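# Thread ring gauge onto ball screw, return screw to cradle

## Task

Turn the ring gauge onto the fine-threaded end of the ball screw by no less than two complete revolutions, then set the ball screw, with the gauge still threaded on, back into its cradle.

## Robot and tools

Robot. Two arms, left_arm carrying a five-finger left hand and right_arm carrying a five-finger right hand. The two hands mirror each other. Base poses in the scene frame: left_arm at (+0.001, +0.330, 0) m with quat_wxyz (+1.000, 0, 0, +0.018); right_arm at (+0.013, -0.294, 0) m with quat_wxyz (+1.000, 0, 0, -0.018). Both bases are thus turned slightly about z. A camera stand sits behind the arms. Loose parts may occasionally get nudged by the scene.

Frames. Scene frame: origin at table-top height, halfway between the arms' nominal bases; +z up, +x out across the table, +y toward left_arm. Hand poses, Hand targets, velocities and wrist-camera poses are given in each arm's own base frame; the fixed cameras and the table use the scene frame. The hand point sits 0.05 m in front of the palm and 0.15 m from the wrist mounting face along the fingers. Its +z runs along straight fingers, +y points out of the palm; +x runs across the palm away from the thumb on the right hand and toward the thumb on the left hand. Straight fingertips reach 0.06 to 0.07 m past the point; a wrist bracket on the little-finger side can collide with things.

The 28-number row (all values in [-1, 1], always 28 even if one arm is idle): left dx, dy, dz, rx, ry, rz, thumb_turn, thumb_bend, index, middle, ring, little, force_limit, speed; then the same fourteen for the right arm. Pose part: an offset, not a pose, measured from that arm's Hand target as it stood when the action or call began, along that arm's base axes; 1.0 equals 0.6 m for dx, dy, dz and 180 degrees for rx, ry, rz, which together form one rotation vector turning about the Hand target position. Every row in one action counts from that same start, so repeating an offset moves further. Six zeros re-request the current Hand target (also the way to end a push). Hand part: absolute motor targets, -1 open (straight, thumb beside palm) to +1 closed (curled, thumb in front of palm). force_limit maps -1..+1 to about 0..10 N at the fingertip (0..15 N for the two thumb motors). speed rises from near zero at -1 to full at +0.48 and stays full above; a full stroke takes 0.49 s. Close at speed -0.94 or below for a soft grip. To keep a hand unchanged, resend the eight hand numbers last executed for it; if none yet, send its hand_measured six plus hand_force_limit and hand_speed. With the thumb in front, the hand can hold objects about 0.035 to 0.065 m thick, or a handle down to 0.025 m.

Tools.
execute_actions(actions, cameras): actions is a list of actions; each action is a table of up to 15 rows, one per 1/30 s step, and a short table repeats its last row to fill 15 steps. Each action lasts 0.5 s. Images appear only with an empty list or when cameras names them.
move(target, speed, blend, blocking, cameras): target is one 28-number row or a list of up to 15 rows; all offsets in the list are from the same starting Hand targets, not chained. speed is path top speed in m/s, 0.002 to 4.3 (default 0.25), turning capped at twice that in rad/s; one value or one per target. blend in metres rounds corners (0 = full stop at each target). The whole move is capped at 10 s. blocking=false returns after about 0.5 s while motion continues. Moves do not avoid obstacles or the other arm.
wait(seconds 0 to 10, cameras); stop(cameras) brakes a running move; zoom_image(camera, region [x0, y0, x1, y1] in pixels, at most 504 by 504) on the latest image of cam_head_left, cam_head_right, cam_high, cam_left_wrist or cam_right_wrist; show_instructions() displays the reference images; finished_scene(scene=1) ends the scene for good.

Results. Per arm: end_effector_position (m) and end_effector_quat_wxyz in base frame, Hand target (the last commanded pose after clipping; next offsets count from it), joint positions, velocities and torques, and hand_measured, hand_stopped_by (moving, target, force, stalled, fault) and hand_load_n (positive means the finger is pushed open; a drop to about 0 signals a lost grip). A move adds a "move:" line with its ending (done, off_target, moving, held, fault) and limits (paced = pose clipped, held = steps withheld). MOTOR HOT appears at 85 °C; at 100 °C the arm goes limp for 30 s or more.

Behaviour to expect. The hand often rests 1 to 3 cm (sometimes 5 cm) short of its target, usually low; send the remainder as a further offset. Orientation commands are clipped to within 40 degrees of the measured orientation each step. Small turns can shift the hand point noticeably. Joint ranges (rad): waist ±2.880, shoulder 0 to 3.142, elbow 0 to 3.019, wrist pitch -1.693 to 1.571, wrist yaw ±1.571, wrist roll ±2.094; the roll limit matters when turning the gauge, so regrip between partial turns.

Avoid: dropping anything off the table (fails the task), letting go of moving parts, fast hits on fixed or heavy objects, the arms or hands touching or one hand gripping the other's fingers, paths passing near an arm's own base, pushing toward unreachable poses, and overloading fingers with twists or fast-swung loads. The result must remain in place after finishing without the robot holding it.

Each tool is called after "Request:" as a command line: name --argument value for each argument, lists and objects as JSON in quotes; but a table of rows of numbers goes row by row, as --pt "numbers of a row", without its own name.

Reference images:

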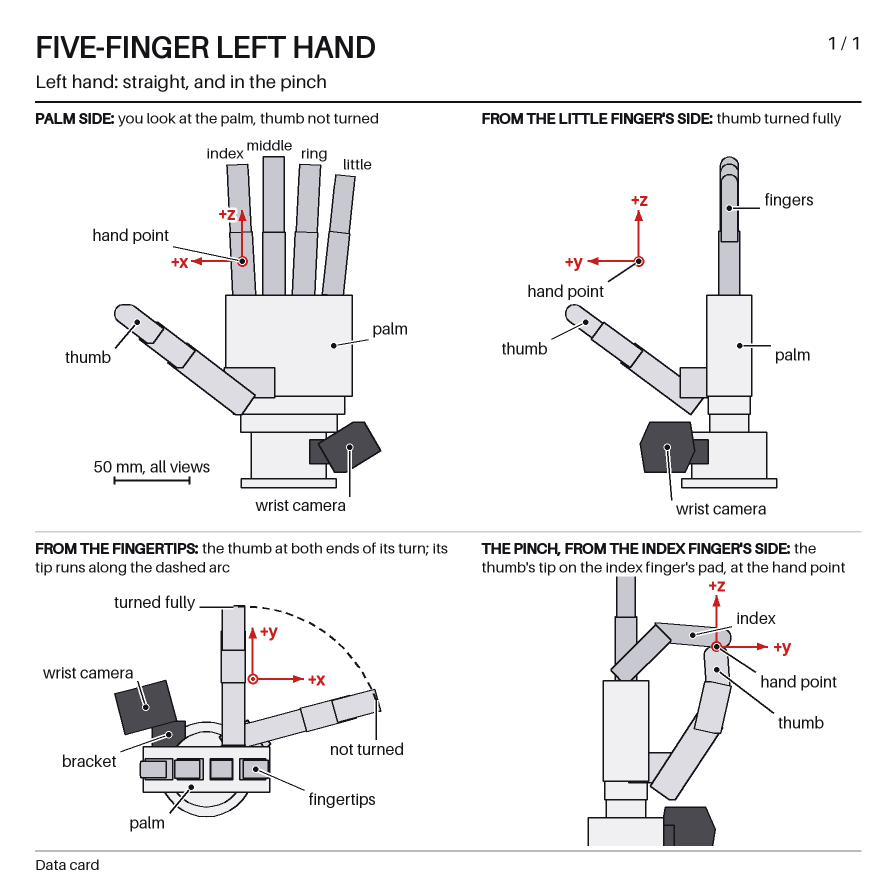

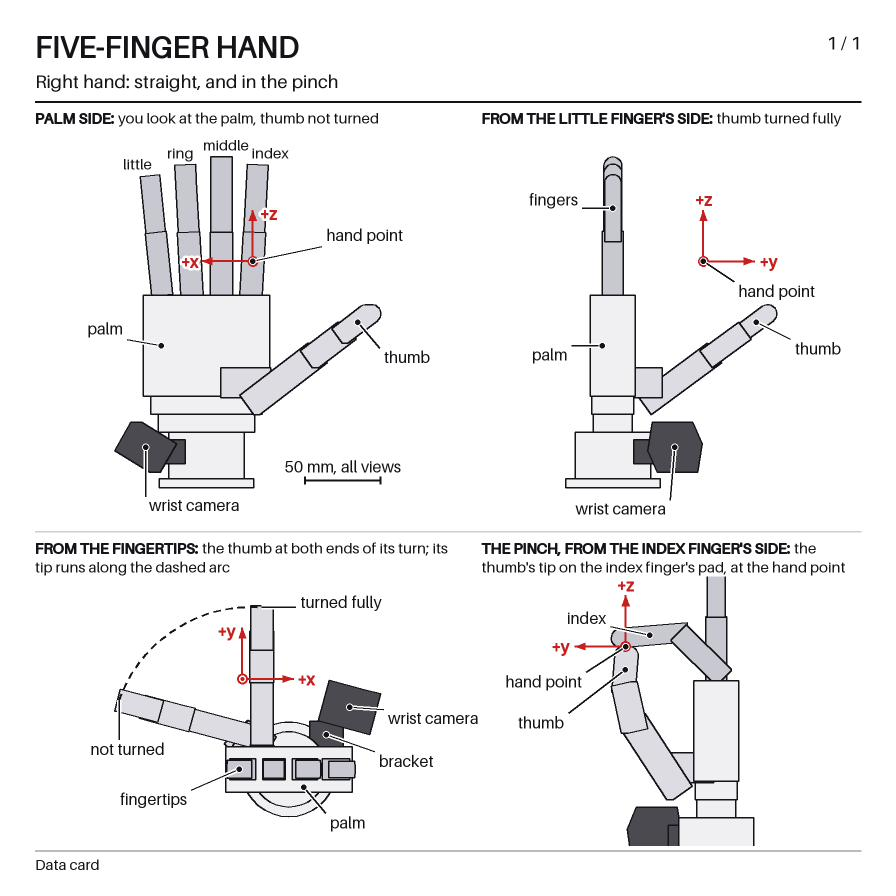

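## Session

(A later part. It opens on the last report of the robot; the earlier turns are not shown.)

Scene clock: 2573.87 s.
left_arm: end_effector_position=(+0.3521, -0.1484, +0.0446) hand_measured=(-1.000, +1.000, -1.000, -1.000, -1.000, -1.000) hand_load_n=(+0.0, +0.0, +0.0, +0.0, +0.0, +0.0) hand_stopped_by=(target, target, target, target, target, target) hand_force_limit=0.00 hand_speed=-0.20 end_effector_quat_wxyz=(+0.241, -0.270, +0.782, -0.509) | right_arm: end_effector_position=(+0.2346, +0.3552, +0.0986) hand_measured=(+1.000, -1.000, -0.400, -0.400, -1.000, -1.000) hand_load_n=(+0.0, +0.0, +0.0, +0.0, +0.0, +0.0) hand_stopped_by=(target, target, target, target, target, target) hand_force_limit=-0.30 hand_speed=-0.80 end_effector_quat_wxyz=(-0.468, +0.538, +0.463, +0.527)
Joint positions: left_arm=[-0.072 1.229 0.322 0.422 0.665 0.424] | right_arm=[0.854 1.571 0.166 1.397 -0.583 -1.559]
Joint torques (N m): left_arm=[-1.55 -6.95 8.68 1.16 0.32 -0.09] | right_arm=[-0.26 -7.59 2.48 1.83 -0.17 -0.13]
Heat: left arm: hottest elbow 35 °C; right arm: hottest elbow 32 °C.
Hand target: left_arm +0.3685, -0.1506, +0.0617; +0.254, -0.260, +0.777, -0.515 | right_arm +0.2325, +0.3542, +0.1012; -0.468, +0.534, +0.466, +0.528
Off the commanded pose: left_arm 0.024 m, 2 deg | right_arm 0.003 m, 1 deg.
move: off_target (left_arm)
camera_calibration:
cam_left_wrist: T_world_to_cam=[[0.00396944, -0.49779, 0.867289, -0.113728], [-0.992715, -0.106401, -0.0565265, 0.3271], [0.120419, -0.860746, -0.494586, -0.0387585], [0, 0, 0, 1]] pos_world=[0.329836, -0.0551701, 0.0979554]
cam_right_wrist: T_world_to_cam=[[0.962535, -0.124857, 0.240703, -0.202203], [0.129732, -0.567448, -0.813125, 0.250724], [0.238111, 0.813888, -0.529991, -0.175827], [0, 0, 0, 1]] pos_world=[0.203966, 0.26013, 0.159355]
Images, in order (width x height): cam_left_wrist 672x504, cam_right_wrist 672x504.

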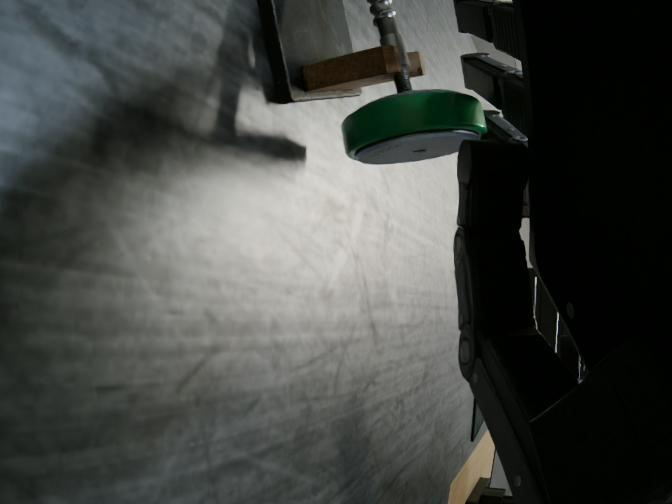

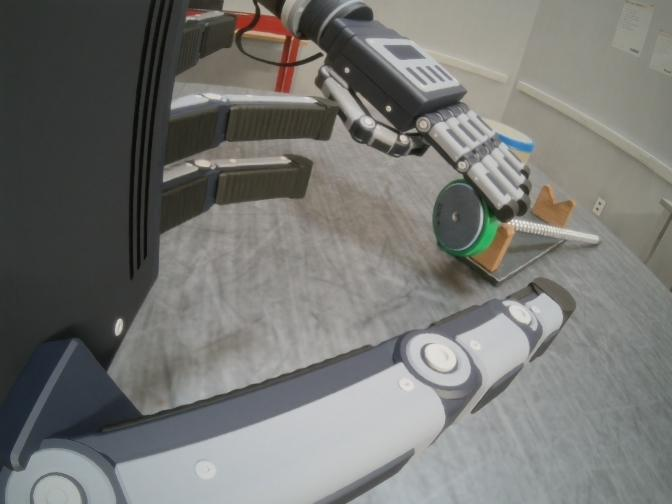

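Request:
move --pt "0 0 0.12 0 0 0 -1 1 -1 -1 -1 -1 0.0 -0.2 0 0 0 0 0 0 1 -1 -0.4 -0.4 -1 -1 -0.3 -0.8" --pt "-0.15 0.15 0.2 0 0 0 -1 1 -1 -1 -1 -1 0.0 -0.2 0 0 0 0 0 0 1 -1 -0.4 -0.4 -1 -1 -0.3 -0.8" --speed '[0.05, 0.15]' --blend '[0.02, 0]' --cameras '["cam_right_wrist", "cam_left_wrist", "cam_head_left", "cam_head_right", "cam_high"]'

Request:
zoom_image --camera "cam_right_wrist" --region '[390, 100, 630, 300]'

Request:
zoom_image --camera "cam_high" --region '[240, 150, 340, 270]'

Request:
zoom_image --camera "cam_head_right" --region '[205, 200, 295, 290]'

Request:
zoom_image --camera "cam_head_left" --region '[195, 200, 285, 290]'

Scene clock: 2693.80 s.
left_arm: end_effector_position=(+0.2637, -0.0684, +0.1526) hand_measured=(-1.000, +1.000, -1.000, -1.000, -1.000, -1.000) hand_load_n=(+0.0, +0.0, +0.0, +0.0, +0.0, +0.0) hand_stopped_by=(target, target, target, target, target, target) hand_force_limit=0.00 hand_speed=-0.20 end_effector_quat_wxyz=(+0.227, -0.277, +0.778, -0.516) | right_arm: end_effector_position=(+0.2346, +0.3552, +0.0986) hand_measured=(+1.000, -1.000, -0.400, -0.400, -1.000, -1.000) hand_load_n=(+0.5, +0.0, +0.0, +0.0, +0.0, +0.0) hand_stopped_by=(target, target, target, target, target, target) hand_force_limit=-0.30 hand_speed=-0.80 end_effector_quat_wxyz=(-0.468, +0.538, +0.463, +0.527)
Joint positions: left_arm=[0.359 0.645 0.437 -0.581 1.033 0.785] | right_arm=[0.854 1.571 0.166 1.397 -0.583 -1.559]
Joint torques (N m): left_arm=[-0.91 -0.26 13.15 0.87 0.69 -0.04] | right_arm=[0.03 -7.53 2.48 1.83 -0.19 -0.13]
Heat: left arm: hottest elbow 36 °C; right arm: hottest elbow 31 °C.
Hand target: left_arm +0.2785, -0.0606, +0.1817; +0.254, -0.260, +0.777, -0.515 | right_arm +0.2325, +0.3542, +0.1012; -0.468, +0.534, +0.466, +0.528
Off the commanded pose: left_arm 0.034 m, 4 deg | right_arm 0.003 m, 1 deg.
move: off_target (left_arm)
camera_calibration:
cam_left_wrist: T_world_to_cam=[[0.0221706, -0.473892, 0.880304, -0.172326], [-0.994076, -0.104161, -0.0310369, 0.250621], [0.106402, -0.874401, -0.473394, 0.0938191], [0, 0, 0, 1]] pos_world=[0.242974, 0.0264764, 0.203891]
cam_right_wrist: T_world_to_cam=[[0.962535, -0.124857, 0.240703, -0.202203], [0.129732, -0.567448, -0.813125, 0.250724], [0.238111, 0.813888, -0.529991, -0.175827], [0, 0, 0, 1]] pos_world=[0.203966, 0.26013, 0.159355]

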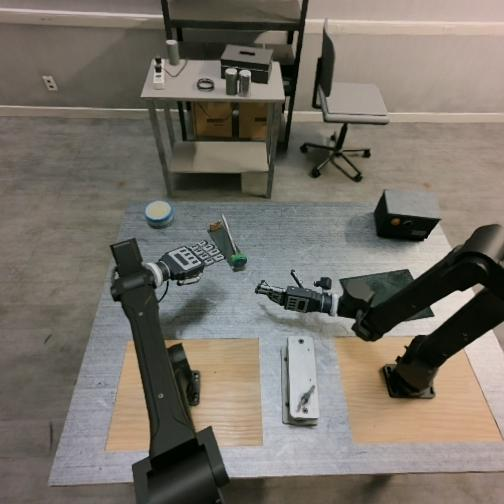

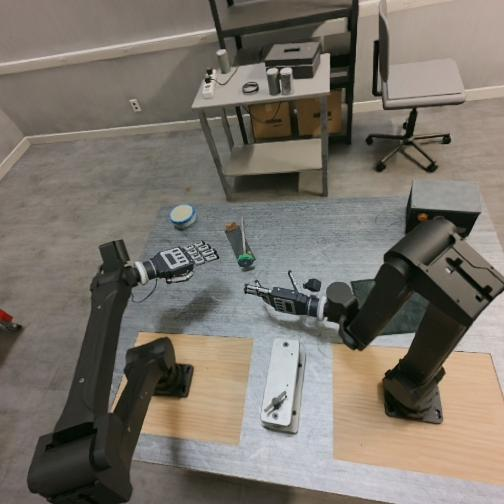

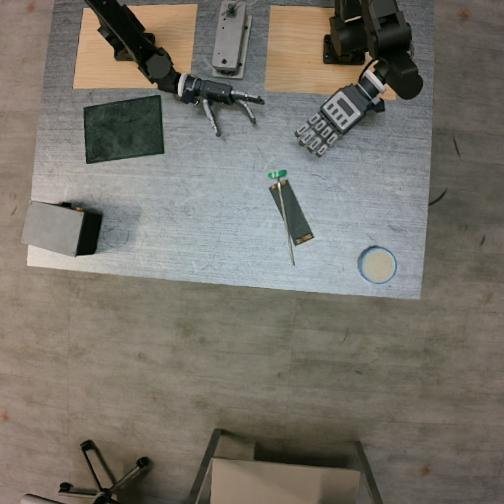

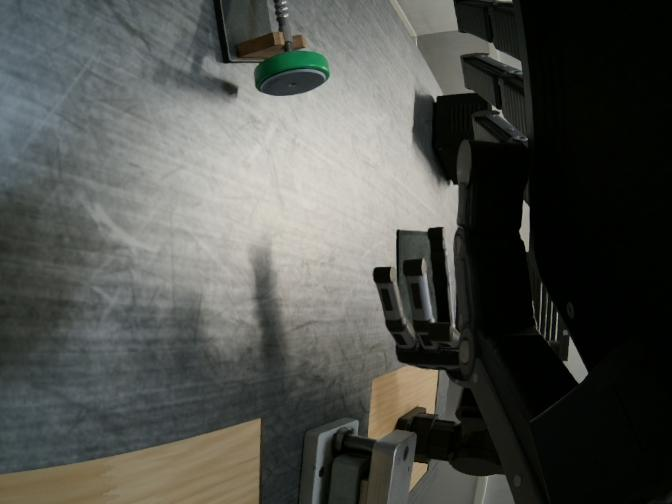

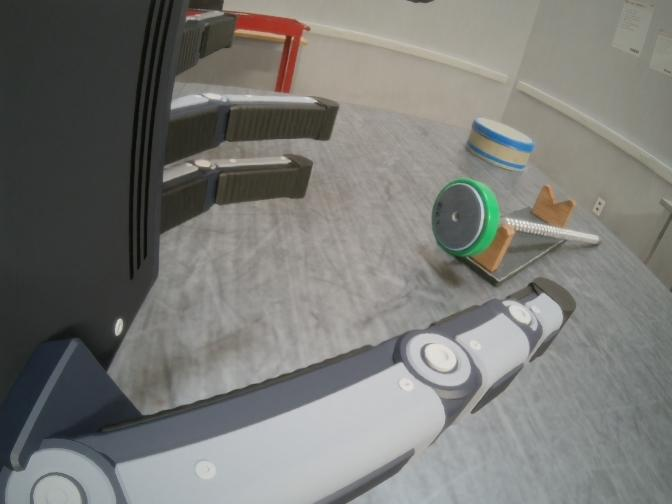

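Scaled by 2.100 from the camera's 672x504 image, which has a finer 960x720 frame.

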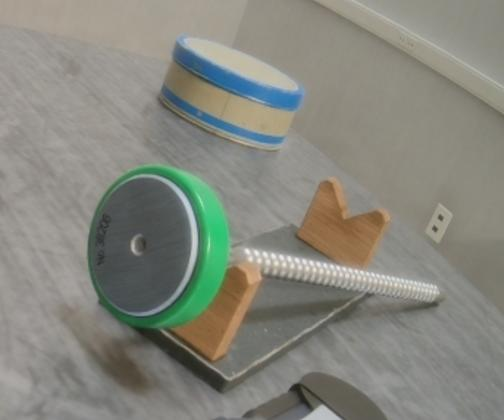

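Scaled by 4.200 from the camera's 504x504 image, which has a finer 720x720 frame.

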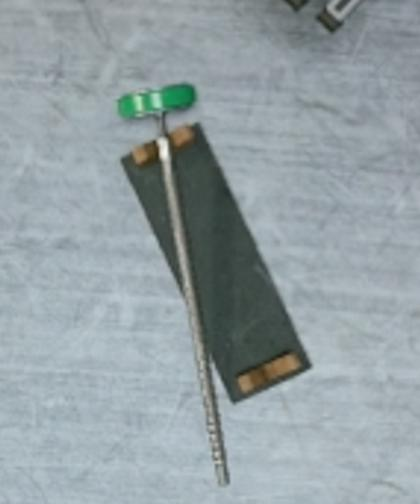

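Scaled by 5.600 from the camera's 504x504 image, which has a finer 720x720 frame.

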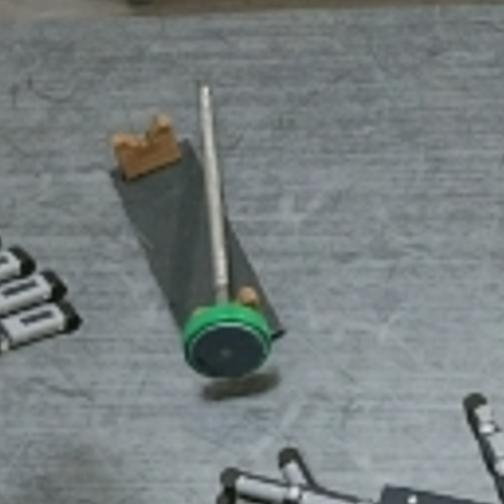

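Scaled by 5.600 from the camera's 504x504 image, which has a finer 720x720 frame.

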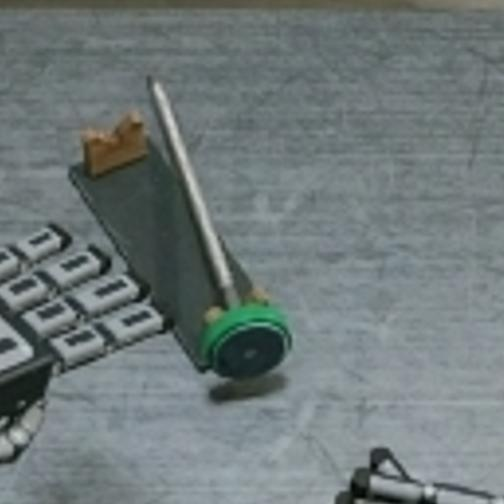

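Request:
move --pt "0.169 -0.099 0.1138 0.348 0.1636 -0.0897 1 -1 0.05 0.05 0.05 0.05 0.0 -0.2 0 0 0 0 0 0 1 -1 -0.4 -0.4 -1 -1 -0.3 -0.8" --pt "0.337 -0.2313 -0.0028 0.348 0.1636 -0.0897 1 -1 0.05 0.05 0.05 0.05 0.0 -0.2 0 0 0 0 0 0 1 -1 -0.4 -0.4 -1 -1 -0.3 -0.8" --speed '[0.2, 0.15]' --blend '[0.04, 0]' --cameras '["cam_left_wrist", "cam_high", "cam_right_wrist"]'

Scene clock: 2917.70 s.
left_arm: end_effector_position=(+0.4641, -0.1874, +0.1644) hand_measured=(+1.000, -1.000, +0.050, +0.050, +0.050, +0.050) hand_load_n=(+0.0, +0.0, +0.0, +0.0, +0.0, +0.0) hand_stopped_by=(target, target, target, target, target, target) hand_force_limit=0.00 hand_speed=-0.20 end_effector_quat_wxyz=(+0.062, -0.100, +0.993, +0.022) | right_arm: end_effector_position=(+0.2346, +0.3552, +0.0986) hand_measured=(+1.000, -1.000, -0.400, -0.400, -1.000, -1.000) hand_load_n=(+0.5, +0.0, +0.0, -0.5, +0.0, +0.0) hand_stopped_by=(target, target, target, target, target, target) hand_force_limit=-0.30 hand_speed=-0.80 end_effector_quat_wxyz=(-0.468, +0.538, +0.463, +0.527)
Joint positions: left_arm=[-0.479 1.763 1.614 -1.342 -0.105 0.896] | right_arm=[0.854 1.571 0.166 1.397 -0.583 -1.559]
Joint torques (N m): left_arm=[-1.85 -16.97 11.97 0.47 -0.16 -0.18] | right_arm=[-0.09 -7.53 2.47 1.85 -0.17 -0.14]
Heat: left arm: hottest elbow 49 °C; right arm: hottest elbow 30 °C.
Hand target: left_arm +0.4807, -0.1994, +0.1799; +0.085, -0.103, +0.991, +0.008 | right_arm +0.2325, +0.3542, +0.1012; -0.468, +0.534, +0.466, +0.528
Off the commanded pose: left_arm 0.026 m, 3 deg | right_arm 0.003 m, 1 deg.
move: off_target (left_arm)
camera_calibration:
cam_left_wrist: T_world_to_cam=[[-0.0364625, -0.996432, -0.0761195, -0.157114], [-0.892201, -0.00185286, 0.451634, 0.330191], [-0.450164, 0.0843817, -0.88895, 0.4803], [0, 0, 0, 1]] pos_world=[0.505082, -0.19647, 0.265878]
cam_right_wrist: T_world_to_cam=[[0.962535, -0.124857, 0.240703, -0.202203], [0.129732, -0.567448, -0.813125, 0.250724], [0.238111, 0.813888, -0.529991, -0.175827], [0, 0, 0, 1]] pos_world=[0.203966, 0.26013, 0.159355]
Images, in order (width x height): cam_high 504x504, cam_left_wrist 672x504, cam_right_wrist 672x504.

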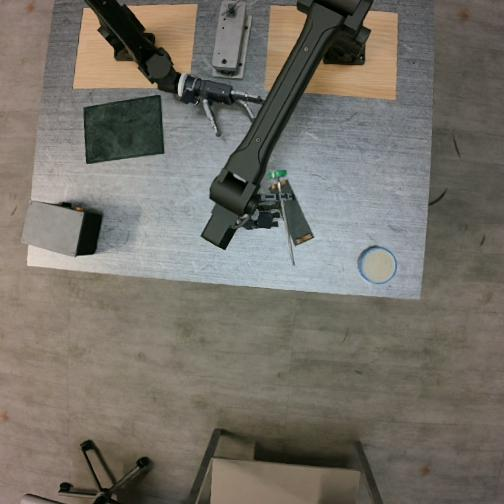

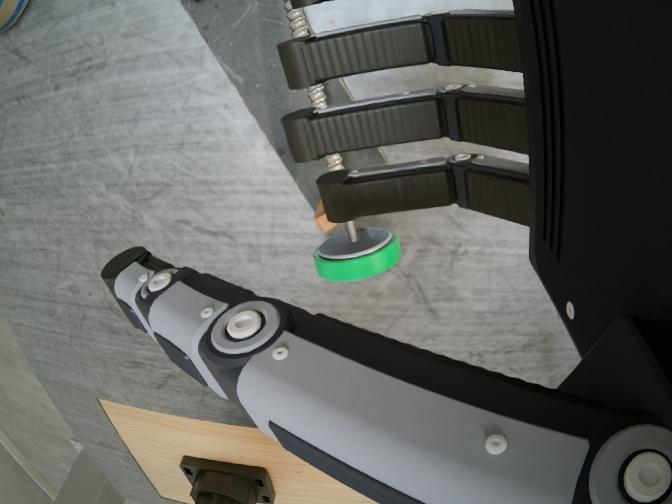

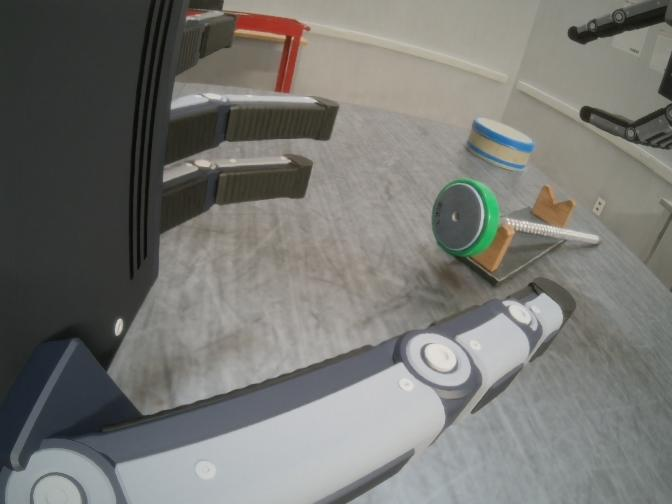

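Request:
move --pt "0 0 0 0 0 0 1 -1 0.05 0.05 0.05 0.05 0.0 -0.2 0.0 0.03 0.098 0.0476 0.5523 -0.1048 -1 1 -1 -1 -1 -1 0.0 -0.2" --pt "0 0 0 0 0 0 1 -1 0.05 0.05 0.05 0.05 0.0 -0.2 0.0432 0.1767 0.0313 0.0476 0.5523 -0.1048 -1 1 -1 -1 -1 -1 0.0 -0.2" --speed '[0.2, 0.15]' --blend '[0.03, 0]' --cameras '["cam_left_wrist", "cam_high", "cam_right_wrist", "cam_head_right", "cam_head_left"]'

Request:
zoom_image --camera "cam_head_right" --region '[205, 210, 305, 310]'

Request:
zoom_image --camera "cam_left_wrist" --region '[220, 100, 480, 340]'

Scene clock: 2931.23 s.
left_arm: end_effector_position=(+0.4641, -0.1874, +0.1644) hand_measured=(+1.000, -1.000, +0.050, +0.050, +0.050, +0.050) hand_load_n=(+0.0, +0.0, +0.0, +0.0, +0.0, +0.0) hand_stopped_by=(target, target, target, target, target, target) hand_force_limit=0.00 hand_speed=-0.20 end_effector_quat_wxyz=(+0.062, -0.100, +0.993, +0.022) | right_arm: end_effector_position=(+0.2483, +0.4393, +0.1012) hand_measured=(-1.000, +1.000, -1.000, -1.000, -1.000, -1.000) hand_load_n=(+0.0, +0.0, +0.0, +0.0, +0.0, +0.0) hand_stopped_by=(target, target, target, target, target, target) hand_force_limit=0.00 hand_speed=-0.20 end_effector_quat_wxyz=(-0.590, +0.787, -0.180, +0.022)
Joint positions: left_arm=[-0.479 1.763 1.614 -1.342 -0.105 0.896] | right_arm=[0.827 1.415 0.597 0.474 -0.457 0.03]
Joint torques (N m): left_arm=[-1.61 -17.03 12 0.44 -0.15 -0.17] | right_arm=[0.73 -8.12 10.17 2.93 -0.01 0.1]
Heat: left arm: hottest elbow 49 °C; right arm: hottest elbow 31 °C.
Hand target: left_arm +0.4807, -0.1994, +0.1799; +0.085, -0.103, +0.991, +0.008 | right_arm +0.2584, +0.4602, +0.1200; -0.608, +0.775, -0.171, +0.026
Off the commanded pose: left_arm 0.026 m, 3 deg | right_arm 0.030 m, 3 deg.
move: off_target (left_arm, right_arm)
camera_calibration:
cam_left_wrist: T_world_to_cam=[[-0.0364625, -0.996432, -0.0761195, -0.157114], [-0.892201, -0.00185286, 0.451634, 0.330191], [-0.450164, 0.0843817, -0.88895, 0.4803], [0, 0, 0, 1]] pos_world=[0.505082, -0.19647, 0.265878]
cam_right_wrist: T_world_to_cam=[[-0.00771328, -0.30769, -0.951455, 0.23642], [-0.948947, -0.297798, 0.103998, 0.355326], [-0.31534, 0.903683, -0.289685, -0.172474], [0, 0, 0, 1]] pos_world=[0.284621, 0.334421, 0.138026]

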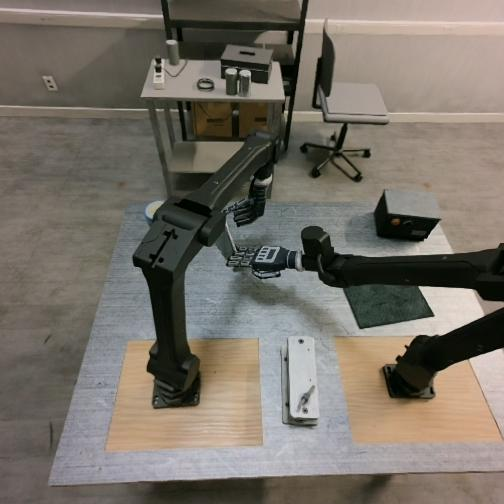

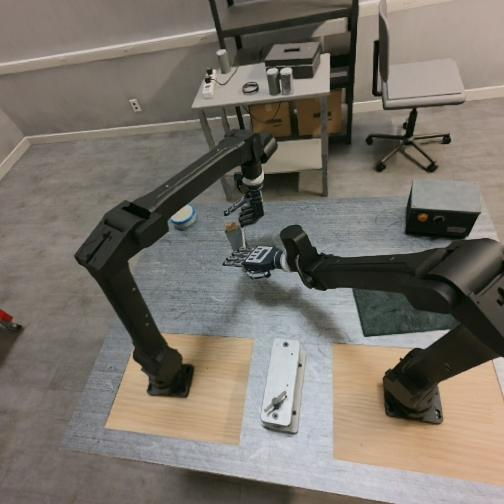

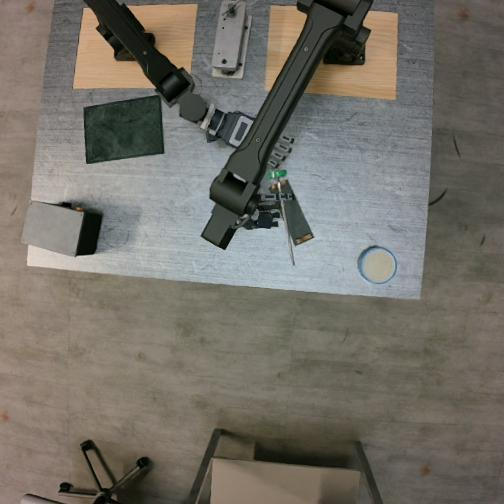

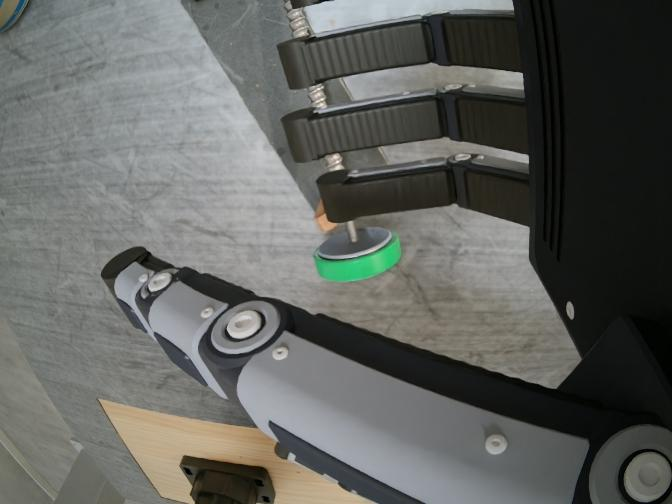

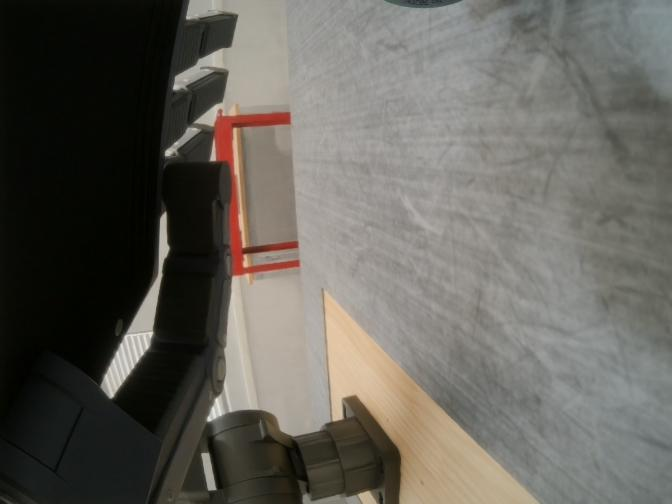

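Scaled by 5.040 from the camera's 504x504 image, which has a finer 720x720 frame.

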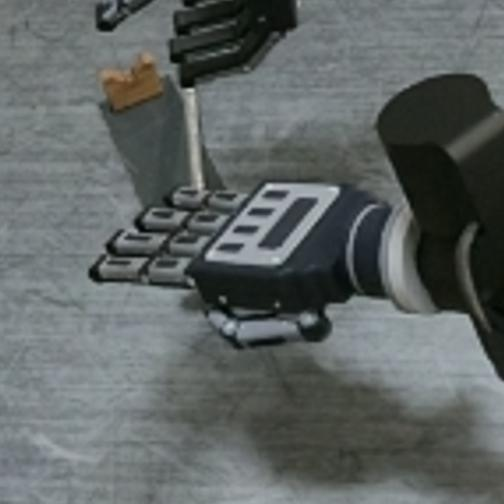

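Scaled by 1.938 from the camera's 672x504 image, which has a finer 960x720 frame.

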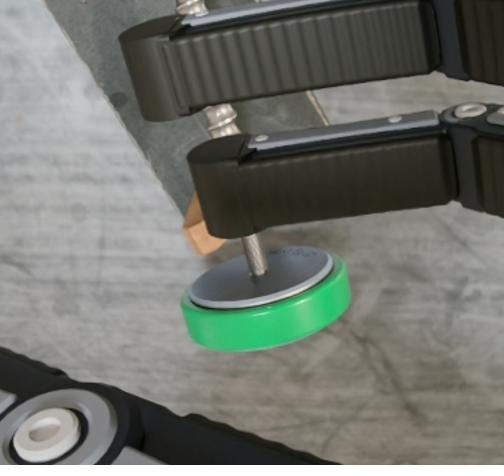

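Request:
move --target '[0,0,0,0,0,0,1,-1,0.05,0.05,0.05,0.05,0.0,-0.2, 0.008,0.005,-0.04,0,0,0, -1,1,-1,-1,-1,-1,0.0,-0.2]' --speed 0.08 --cameras '["cam_left_wrist", "cam_high", "cam_head_right"]'

Request:
zoom_image --camera "cam_high" --region '[220, 120, 320, 220]'

Request:
zoom_image --camera "cam_head_right" --region '[205, 210, 305, 310]'

Scene clock: 2944.10 s.
left_arm: end_effector_position=(+0.4641, -0.1874, +0.1644) hand_measured=(+1.000, -1.000, +0.050, +0.050, +0.050, +0.050) hand_load_n=(+0.0, +0.0, +0.0, +0.0, +0.0, +0.0) hand_stopped_by=(target, target, target, target, target, target) hand_force_limit=0.00 hand_speed=-0.20 end_effector_quat_wxyz=(+0.062, -0.100, +0.993, +0.022) | right_arm: end_effector_position=(+0.2537, +0.4452, +0.0799) hand_measured=(-1.000, +1.000, -1.000, -1.000, -1.000, -1.000) hand_load_n=(+0.0, +0.0, +0.0, +0.0, +0.0, +0.0) hand_stopped_by=(target, target, target, target, target, target) hand_force_limit=0.00 hand_speed=-0.20 end_effector_quat_wxyz=(-0.591, +0.786, -0.179, +0.023)
Joint positions: left_arm=[-0.479 1.763 1.614 -1.342 -0.105 0.896] | right_arm=[0.827 1.496 0.597 0.558 -0.457 0.03]
Joint torques (N m): left_arm=[-1.85 -17.08 12 0.43 -0.14 -0.16] | right_arm=[0.5 -8.88 9.22 2.92 -0.14 0.11]
Heat: left arm: hottest elbow 48 °C; right arm: hottest elbow 32 °C.
Hand target: left_arm +0.4807, -0.1994, +0.1799; +0.085, -0.103, +0.991, +0.008 | right_arm +0.2631, +0.4632, +0.0960; -0.608, +0.775, -0.171, +0.026
Off the commanded pose: left_arm 0.026 m, 3 deg | right_arm 0.026 m, 3 deg.
move: off_target (left_arm, right_arm)
camera_calibration:
cam_left_wrist: T_world_to_cam=[[-0.0364625, -0.996432, -0.0761195, -0.157114], [-0.892201, -0.00185286, 0.451634, 0.330191], [-0.450164, 0.0843817, -0.88895, 0.4803], [0, 0, 0, 1]] pos_world=[0.505082, -0.19647, 0.265878]
Images, in order (width x height): cam_head_right 504x504, cam_high 504x504, cam_left_wrist 672x504.

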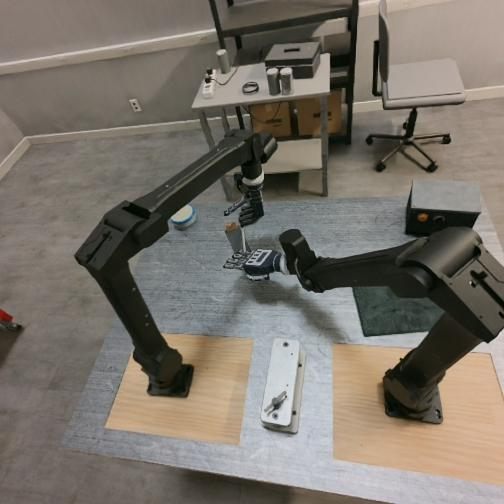

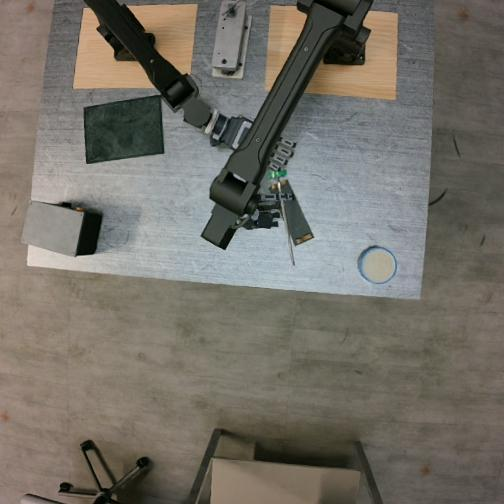

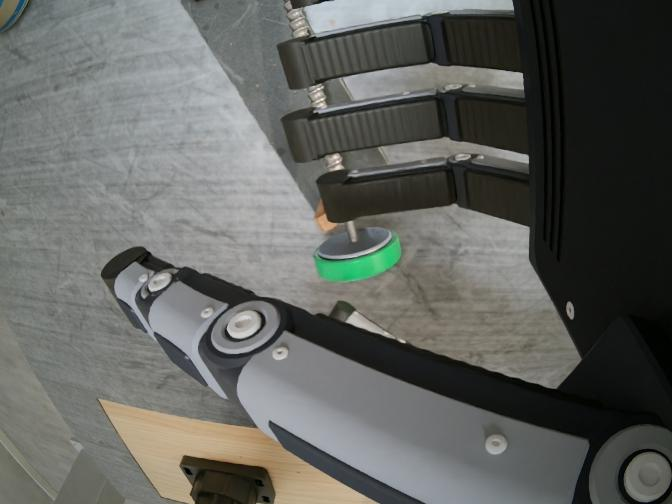

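Scaled by 5.040 from the camera's 504x504 image, which has a finer 720x720 frame.

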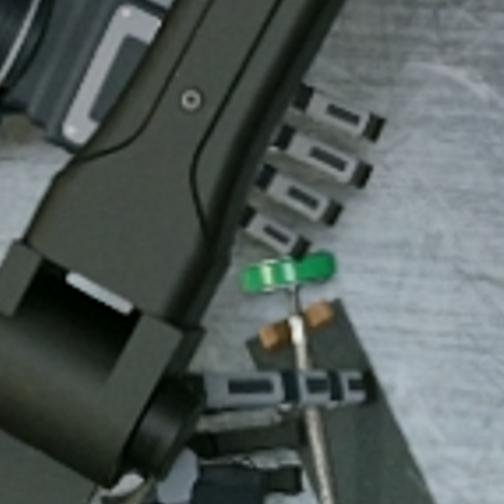

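Scaled by 5.040 from the camera's 504x504 image, which has a finer 720x720 frame.

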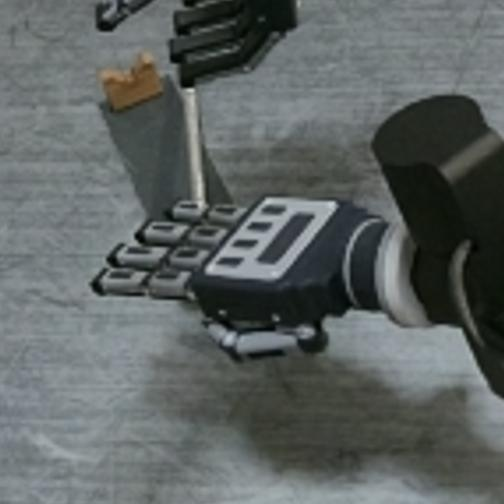

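Request:
move --target '[0,0,0,0,0,0,1,-1,0.05,0.05,0.05,0.05,0.0,-0.2, 0.005,0,-0.055,0,0,0, -1,1,-1,-1,-1,-1,0.0,-0.2]' --speed 0.05 --cameras '["cam_left_wrist", "cam_high", "cam_head_right"]'

Request:
zoom_image --camera "cam_high" --region '[220, 120, 320, 220]'

Request:
zoom_image --camera "cam_left_wrist" --region '[220, 100, 480, 340]'

Scene clock: 2955.90 s.
left_arm: end_effector_position=(+0.4641, -0.1874, +0.1644) hand_measured=(+1.000, -1.000, +0.050, +0.050, +0.050, +0.050) hand_load_n=(+0.0, +0.0, +0.0, +0.0, +0.5, +0.0) hand_stopped_by=(target, target, target, target, target, target) hand_force_limit=0.00 hand_speed=-0.20 end_effector_quat_wxyz=(+0.062, -0.100, +0.993, +0.022) | right_arm: end_effector_position=(+0.2598, +0.4519, +0.0547) hand_measured=(-1.000, +1.000, -1.000, -1.000, -1.000, -1.000) hand_load_n=(+0.0, +0.0, +0.0, +0.0, +0.0, +0.0) hand_stopped_by=(target, target, target, target, target, target) hand_force_limit=0.00 hand_speed=-0.20 end_effector_quat_wxyz=(-0.596, +0.783, -0.176, +0.026)
Joint positions: left_arm=[-0.479 1.763 1.614 -1.342 -0.105 0.896] | right_arm=[0.827 1.597 0.597 0.674 -0.458 0.03]
Joint torques (N m): left_arm=[-1.73 -17.08 11.95 0.43 -0.16 -0.17] | right_arm=[0.15 -9.52 7.56 2.91 -0.28 0.08]
Heat: left arm: hottest elbow 48 °C; right arm: hottest elbow 33 °C.
Hand target: left_arm +0.4807, -0.1994, +0.1799; +0.085, -0.103, +0.991, +0.008 | right_arm +0.2662, +0.4632, +0.0629; -0.608, +0.775, -0.171, +0.026
Off the commanded pose: left_arm 0.026 m, 3 deg | right_arm 0.015 m, 2 deg.
move: off_target (left_arm, right_arm)
camera_calibration:
cam_left_wrist: T_world_to_cam=[[-0.0364625, -0.996432, -0.0761195, -0.157114], [-0.892201, -0.00185286, 0.451634, 0.330191], [-0.450164, 0.0843817, -0.88895, 0.4803], [0, 0, 0, 1]] pos_world=[0.505082, -0.19647, 0.265878]
Images, in order (width x height): cam_head_right 504x504, cam_high 504x504, cam_left_wrist 672x504.

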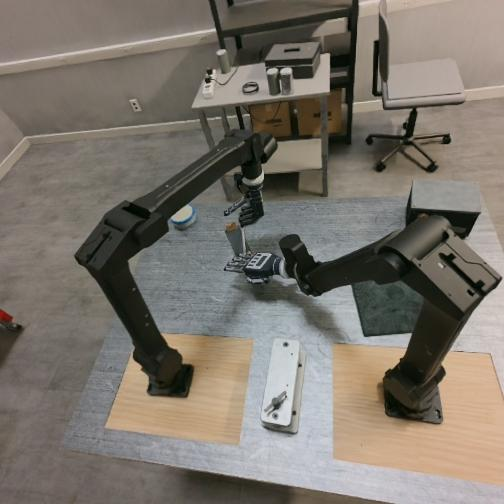

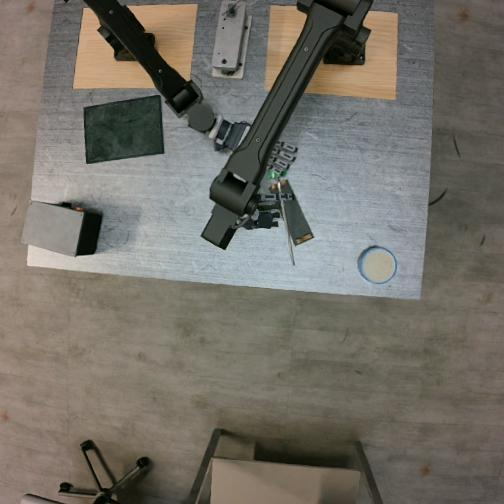

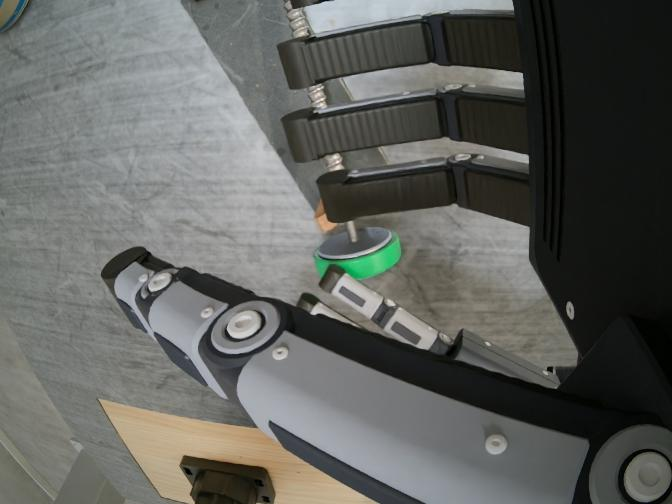

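Scaled by 5.040 from the camera's 504x504 image, which has a finer 720x720 frame.

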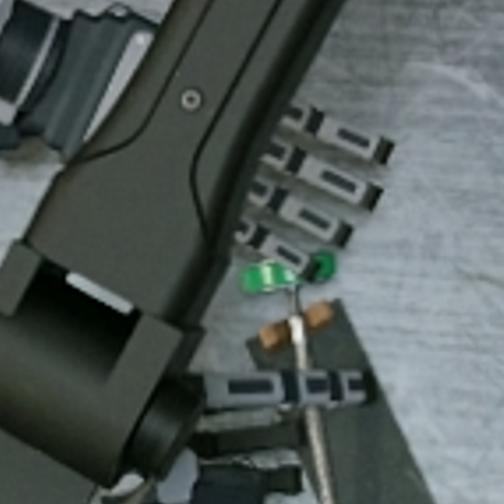

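Scaled by 1.938 from the camera's 672x504 image, which has a finer 960x720 frame.

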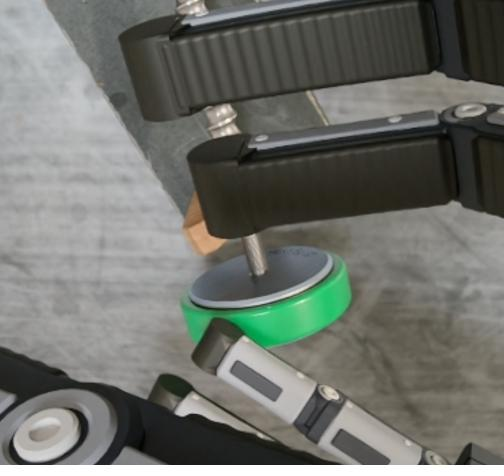

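Request:
move --target '[0,0,0,0,0,0,1,-1,0.05,0.05,0.05,0.05,0.0,-0.2, 0.005,0,-0.04,0,0,0, -1,1,-1,-1,-1,-1,0.0,-0.2]' --speed 0.03 --cameras '["cam_left_wrist", "cam_head_right"]'

Request:
zoom_image --camera "cam_head_right" --region '[205, 200, 305, 300]'

Request:
zoom_image --camera "cam_left_wrist" --region '[220, 100, 480, 340]'

Scene clock: 2962.27 s.
left_arm: end_effector_position=(+0.4641, -0.1874, +0.1644) hand_measured=(+1.000, -1.000, +0.050, +0.050, +0.050, +0.050) hand_load_n=(+0.0, +0.0, +0.0, +0.0, +0.0, +0.0) hand_stopped_by=(target, target, target, target, target, target) hand_force_limit=0.00 hand_speed=-0.20 end_effector_quat_wxyz=(+0.062, -0.100, +0.993, +0.022) | right_arm: end_effector_position=(+0.2627, +0.4579, +0.0453) hand_measured=(-1.000, +1.000, -1.000, -1.000, -1.000, -1.000) hand_load_n=(+0.0, +0.0, +0.0, +0.0, +0.0, +0.0) hand_stopped_by=(target, target, target, target, target, target) hand_force_limit=0.00 hand_speed=-0.20 end_effector_quat_wxyz=(-0.610, +0.774, -0.165, +0.028)
Joint positions: left_arm=[-0.479 1.763 1.614 -1.342 -0.105 0.896] | right_arm=[0.827 1.658 0.597 0.774 -0.47 0.03]
Joint torques (N m): left_arm=[-1.73 -17.03 12.01 0.47 -0.13 -0.16] | right_arm=[-0.21 -8.59 6.84 2.22 -0.03 0.06]
Heat: left arm: hottest elbow 48 °C; right arm: hottest elbow 33 °C.
Hand target: left_arm +0.4807, -0.1994, +0.1799; +0.085, -0.103, +0.991, +0.008 | right_arm +0.2692, +0.4632, +0.0388; -0.608, +0.775, -0.172, +0.026
Off the commanded pose: left_arm 0.026 m, 3 deg | right_arm 0.011 m, 1 deg.
move: off_target (left_arm, right_arm)
camera_calibration:
cam_left_wrist: T_world_to_cam=[[-0.0364625, -0.996432, -0.0761195, -0.157114], [-0.892201, -0.00185286, 0.451634, 0.330191], [-0.450164, 0.0843817, -0.88895, 0.4803], [0, 0, 0, 1]] pos_world=[0.505082, -0.19647, 0.265878]
Images, in order (width x height): cam_head_right 504x504, cam_left_wrist 672x504.

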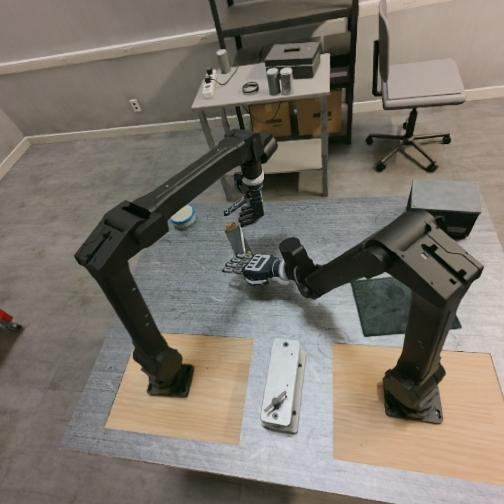

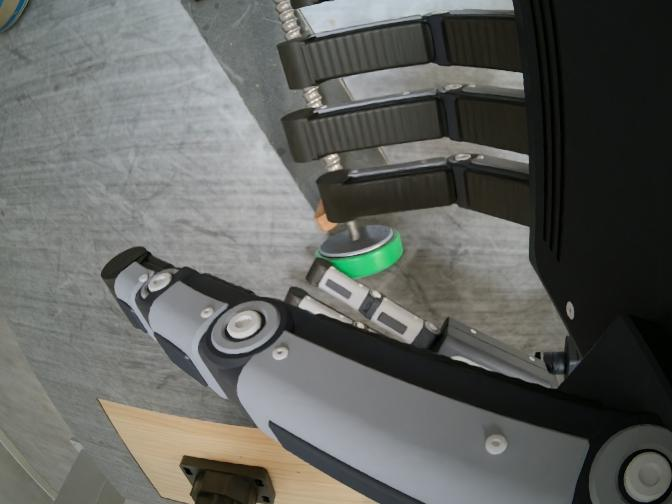

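Scaled by 5.040 from the camera's 504x504 image, which has a finer 720x720 frame.

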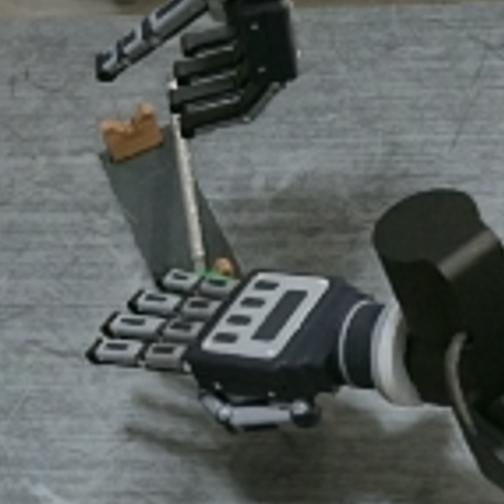

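Scaled by 1.938 from the camera's 672x504 image, which has a finer 960x720 frame.

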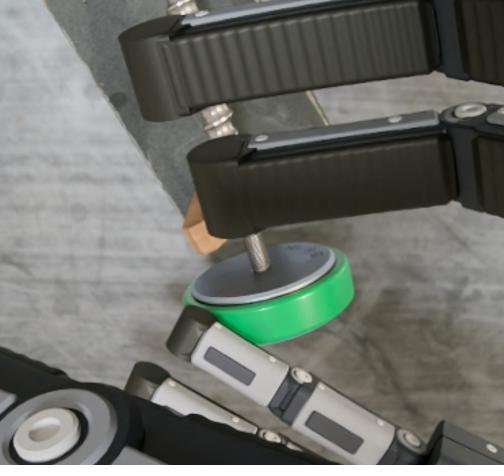

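Request:
move --target '[0,0,0,0,0,0,1,-1,0.05,0.05,0.05,0.05,0.0,-0.2, 0.003,0,-0.03,0,0,0, -1,1,-1,-1,-1,-1,0.0,-0.2]' --speed 0.02 --cameras '["cam_left_wrist", "cam_head_right", "cam_head_left"]'

Request:
zoom_image --camera "cam_head_left" --region '[195, 190, 295, 290]'

Request:
zoom_image --camera "cam_left_wrist" --region '[220, 0, 480, 340]'

Scene clock: 2969.10 s.
left_arm: end_effector_position=(+0.4641, -0.1874, +0.1644) hand_measured=(+1.000, -1.000, +0.050, +0.050, +0.050, +0.050) hand_load_n=(+0.0, +0.0, +0.0, +0.0, +0.0, +0.0) hand_stopped_by=(target, target, target, target, target, target) hand_force_limit=0.00 hand_speed=-0.20 end_effector_quat_wxyz=(+0.062, -0.100, +0.993, +0.022) | right_arm: end_effector_position=(+0.2658, +0.4632, +0.0402) hand_measured=(-1.000, +1.000, -1.000, -1.000, -1.000, -1.000) hand_load_n=(+0.0, +0.0, +0.0, +0.0, +0.0, +0.5) hand_stopped_by=(target, target, target, target, target, target) hand_force_limit=0.00 hand_speed=-0.20 end_effector_quat_wxyz=(-0.622, +0.767, -0.156, +0.032)
Joint positions: left_arm=[-0.479 1.763 1.614 -1.342 -0.105 0.896] | right_arm=[0.827 1.704 0.601 0.848 -0.478 0.03]
Joint torques (N m): left_arm=[-1.96 -17.26 11.96 0.49 -0.15 -0.17] | right_arm=[-0.5 -7.88 6.08 1.62 0.13 0.04]
Heat: left arm: hottest elbow 47 °C; right arm: hottest elbow 33 °C.
Hand target: left_arm +0.4807, -0.1994, +0.1799; +0.085, -0.103, +0.991, +0.008 | right_arm +0.2709, +0.4632, +0.0208; -0.608, +0.775, -0.172, +0.026
Off the commanded pose: left_arm 0.026 m, 3 deg | right_arm 0.020 m, 3 deg.
move: off_target (left_arm, right_arm)
camera_calibration:
cam_left_wrist: T_world_to_cam=[[-0.0364625, -0.996432, -0.0761195, -0.157114], [-0.892201, -0.00185286, 0.451634, 0.330191], [-0.450164, 0.0843817, -0.88895, 0.4803], [0, 0, 0, 1]] pos_world=[0.505082, -0.19647, 0.265878]
Images, in order (width x height): cam_head_left 504x504, cam_head_right 504x504, cam_left_wrist 672x504.

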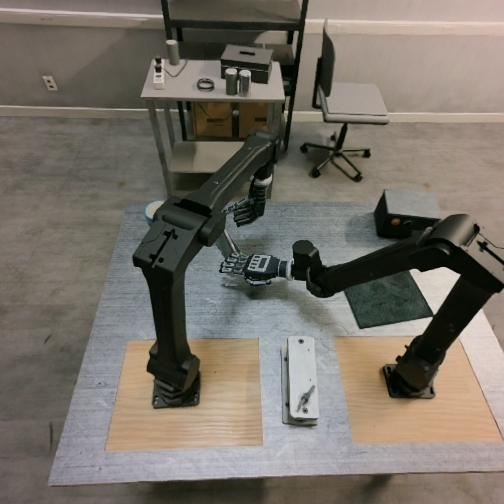

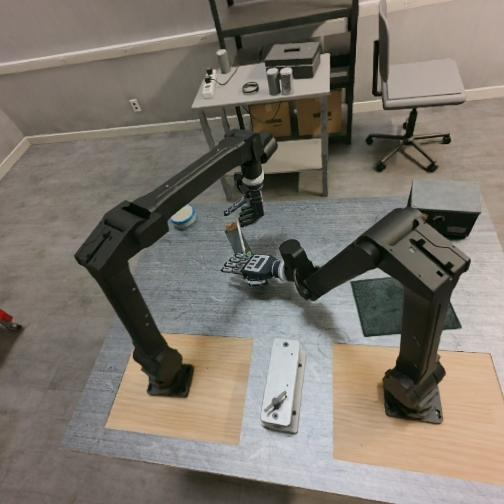

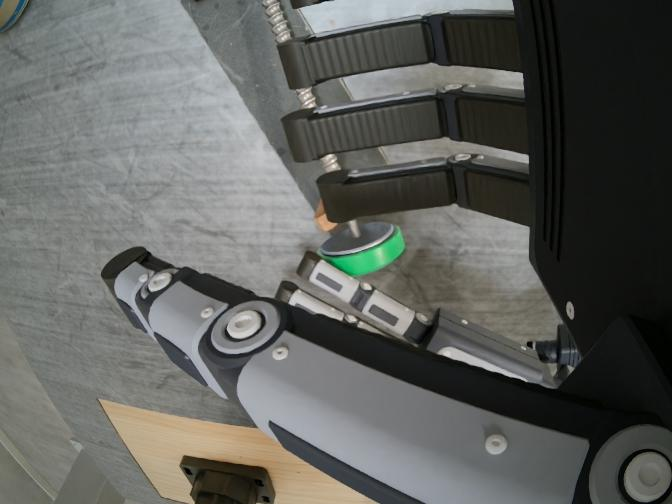

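Scaled by 5.040 from the camera's 504x504 image, which has a finer 720x720 frame.

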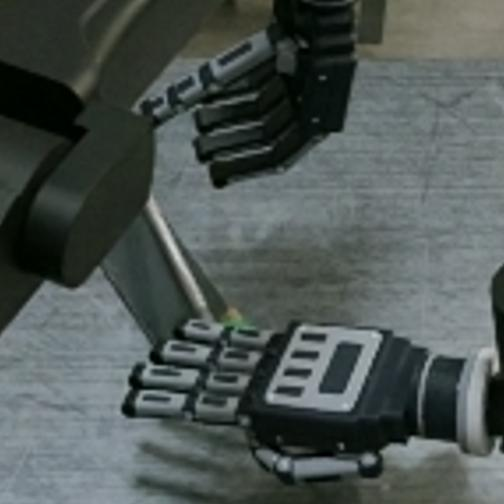

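Scaled by 1.482 from the camera's 672x504 image, which has a finer 960x720 frame.

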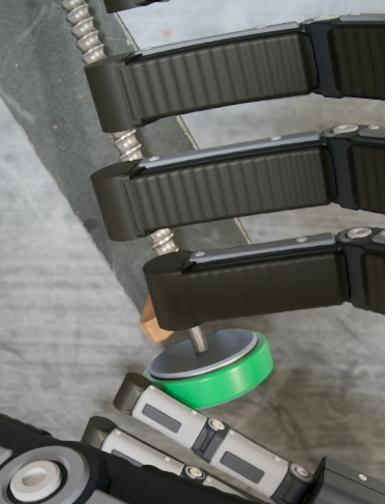

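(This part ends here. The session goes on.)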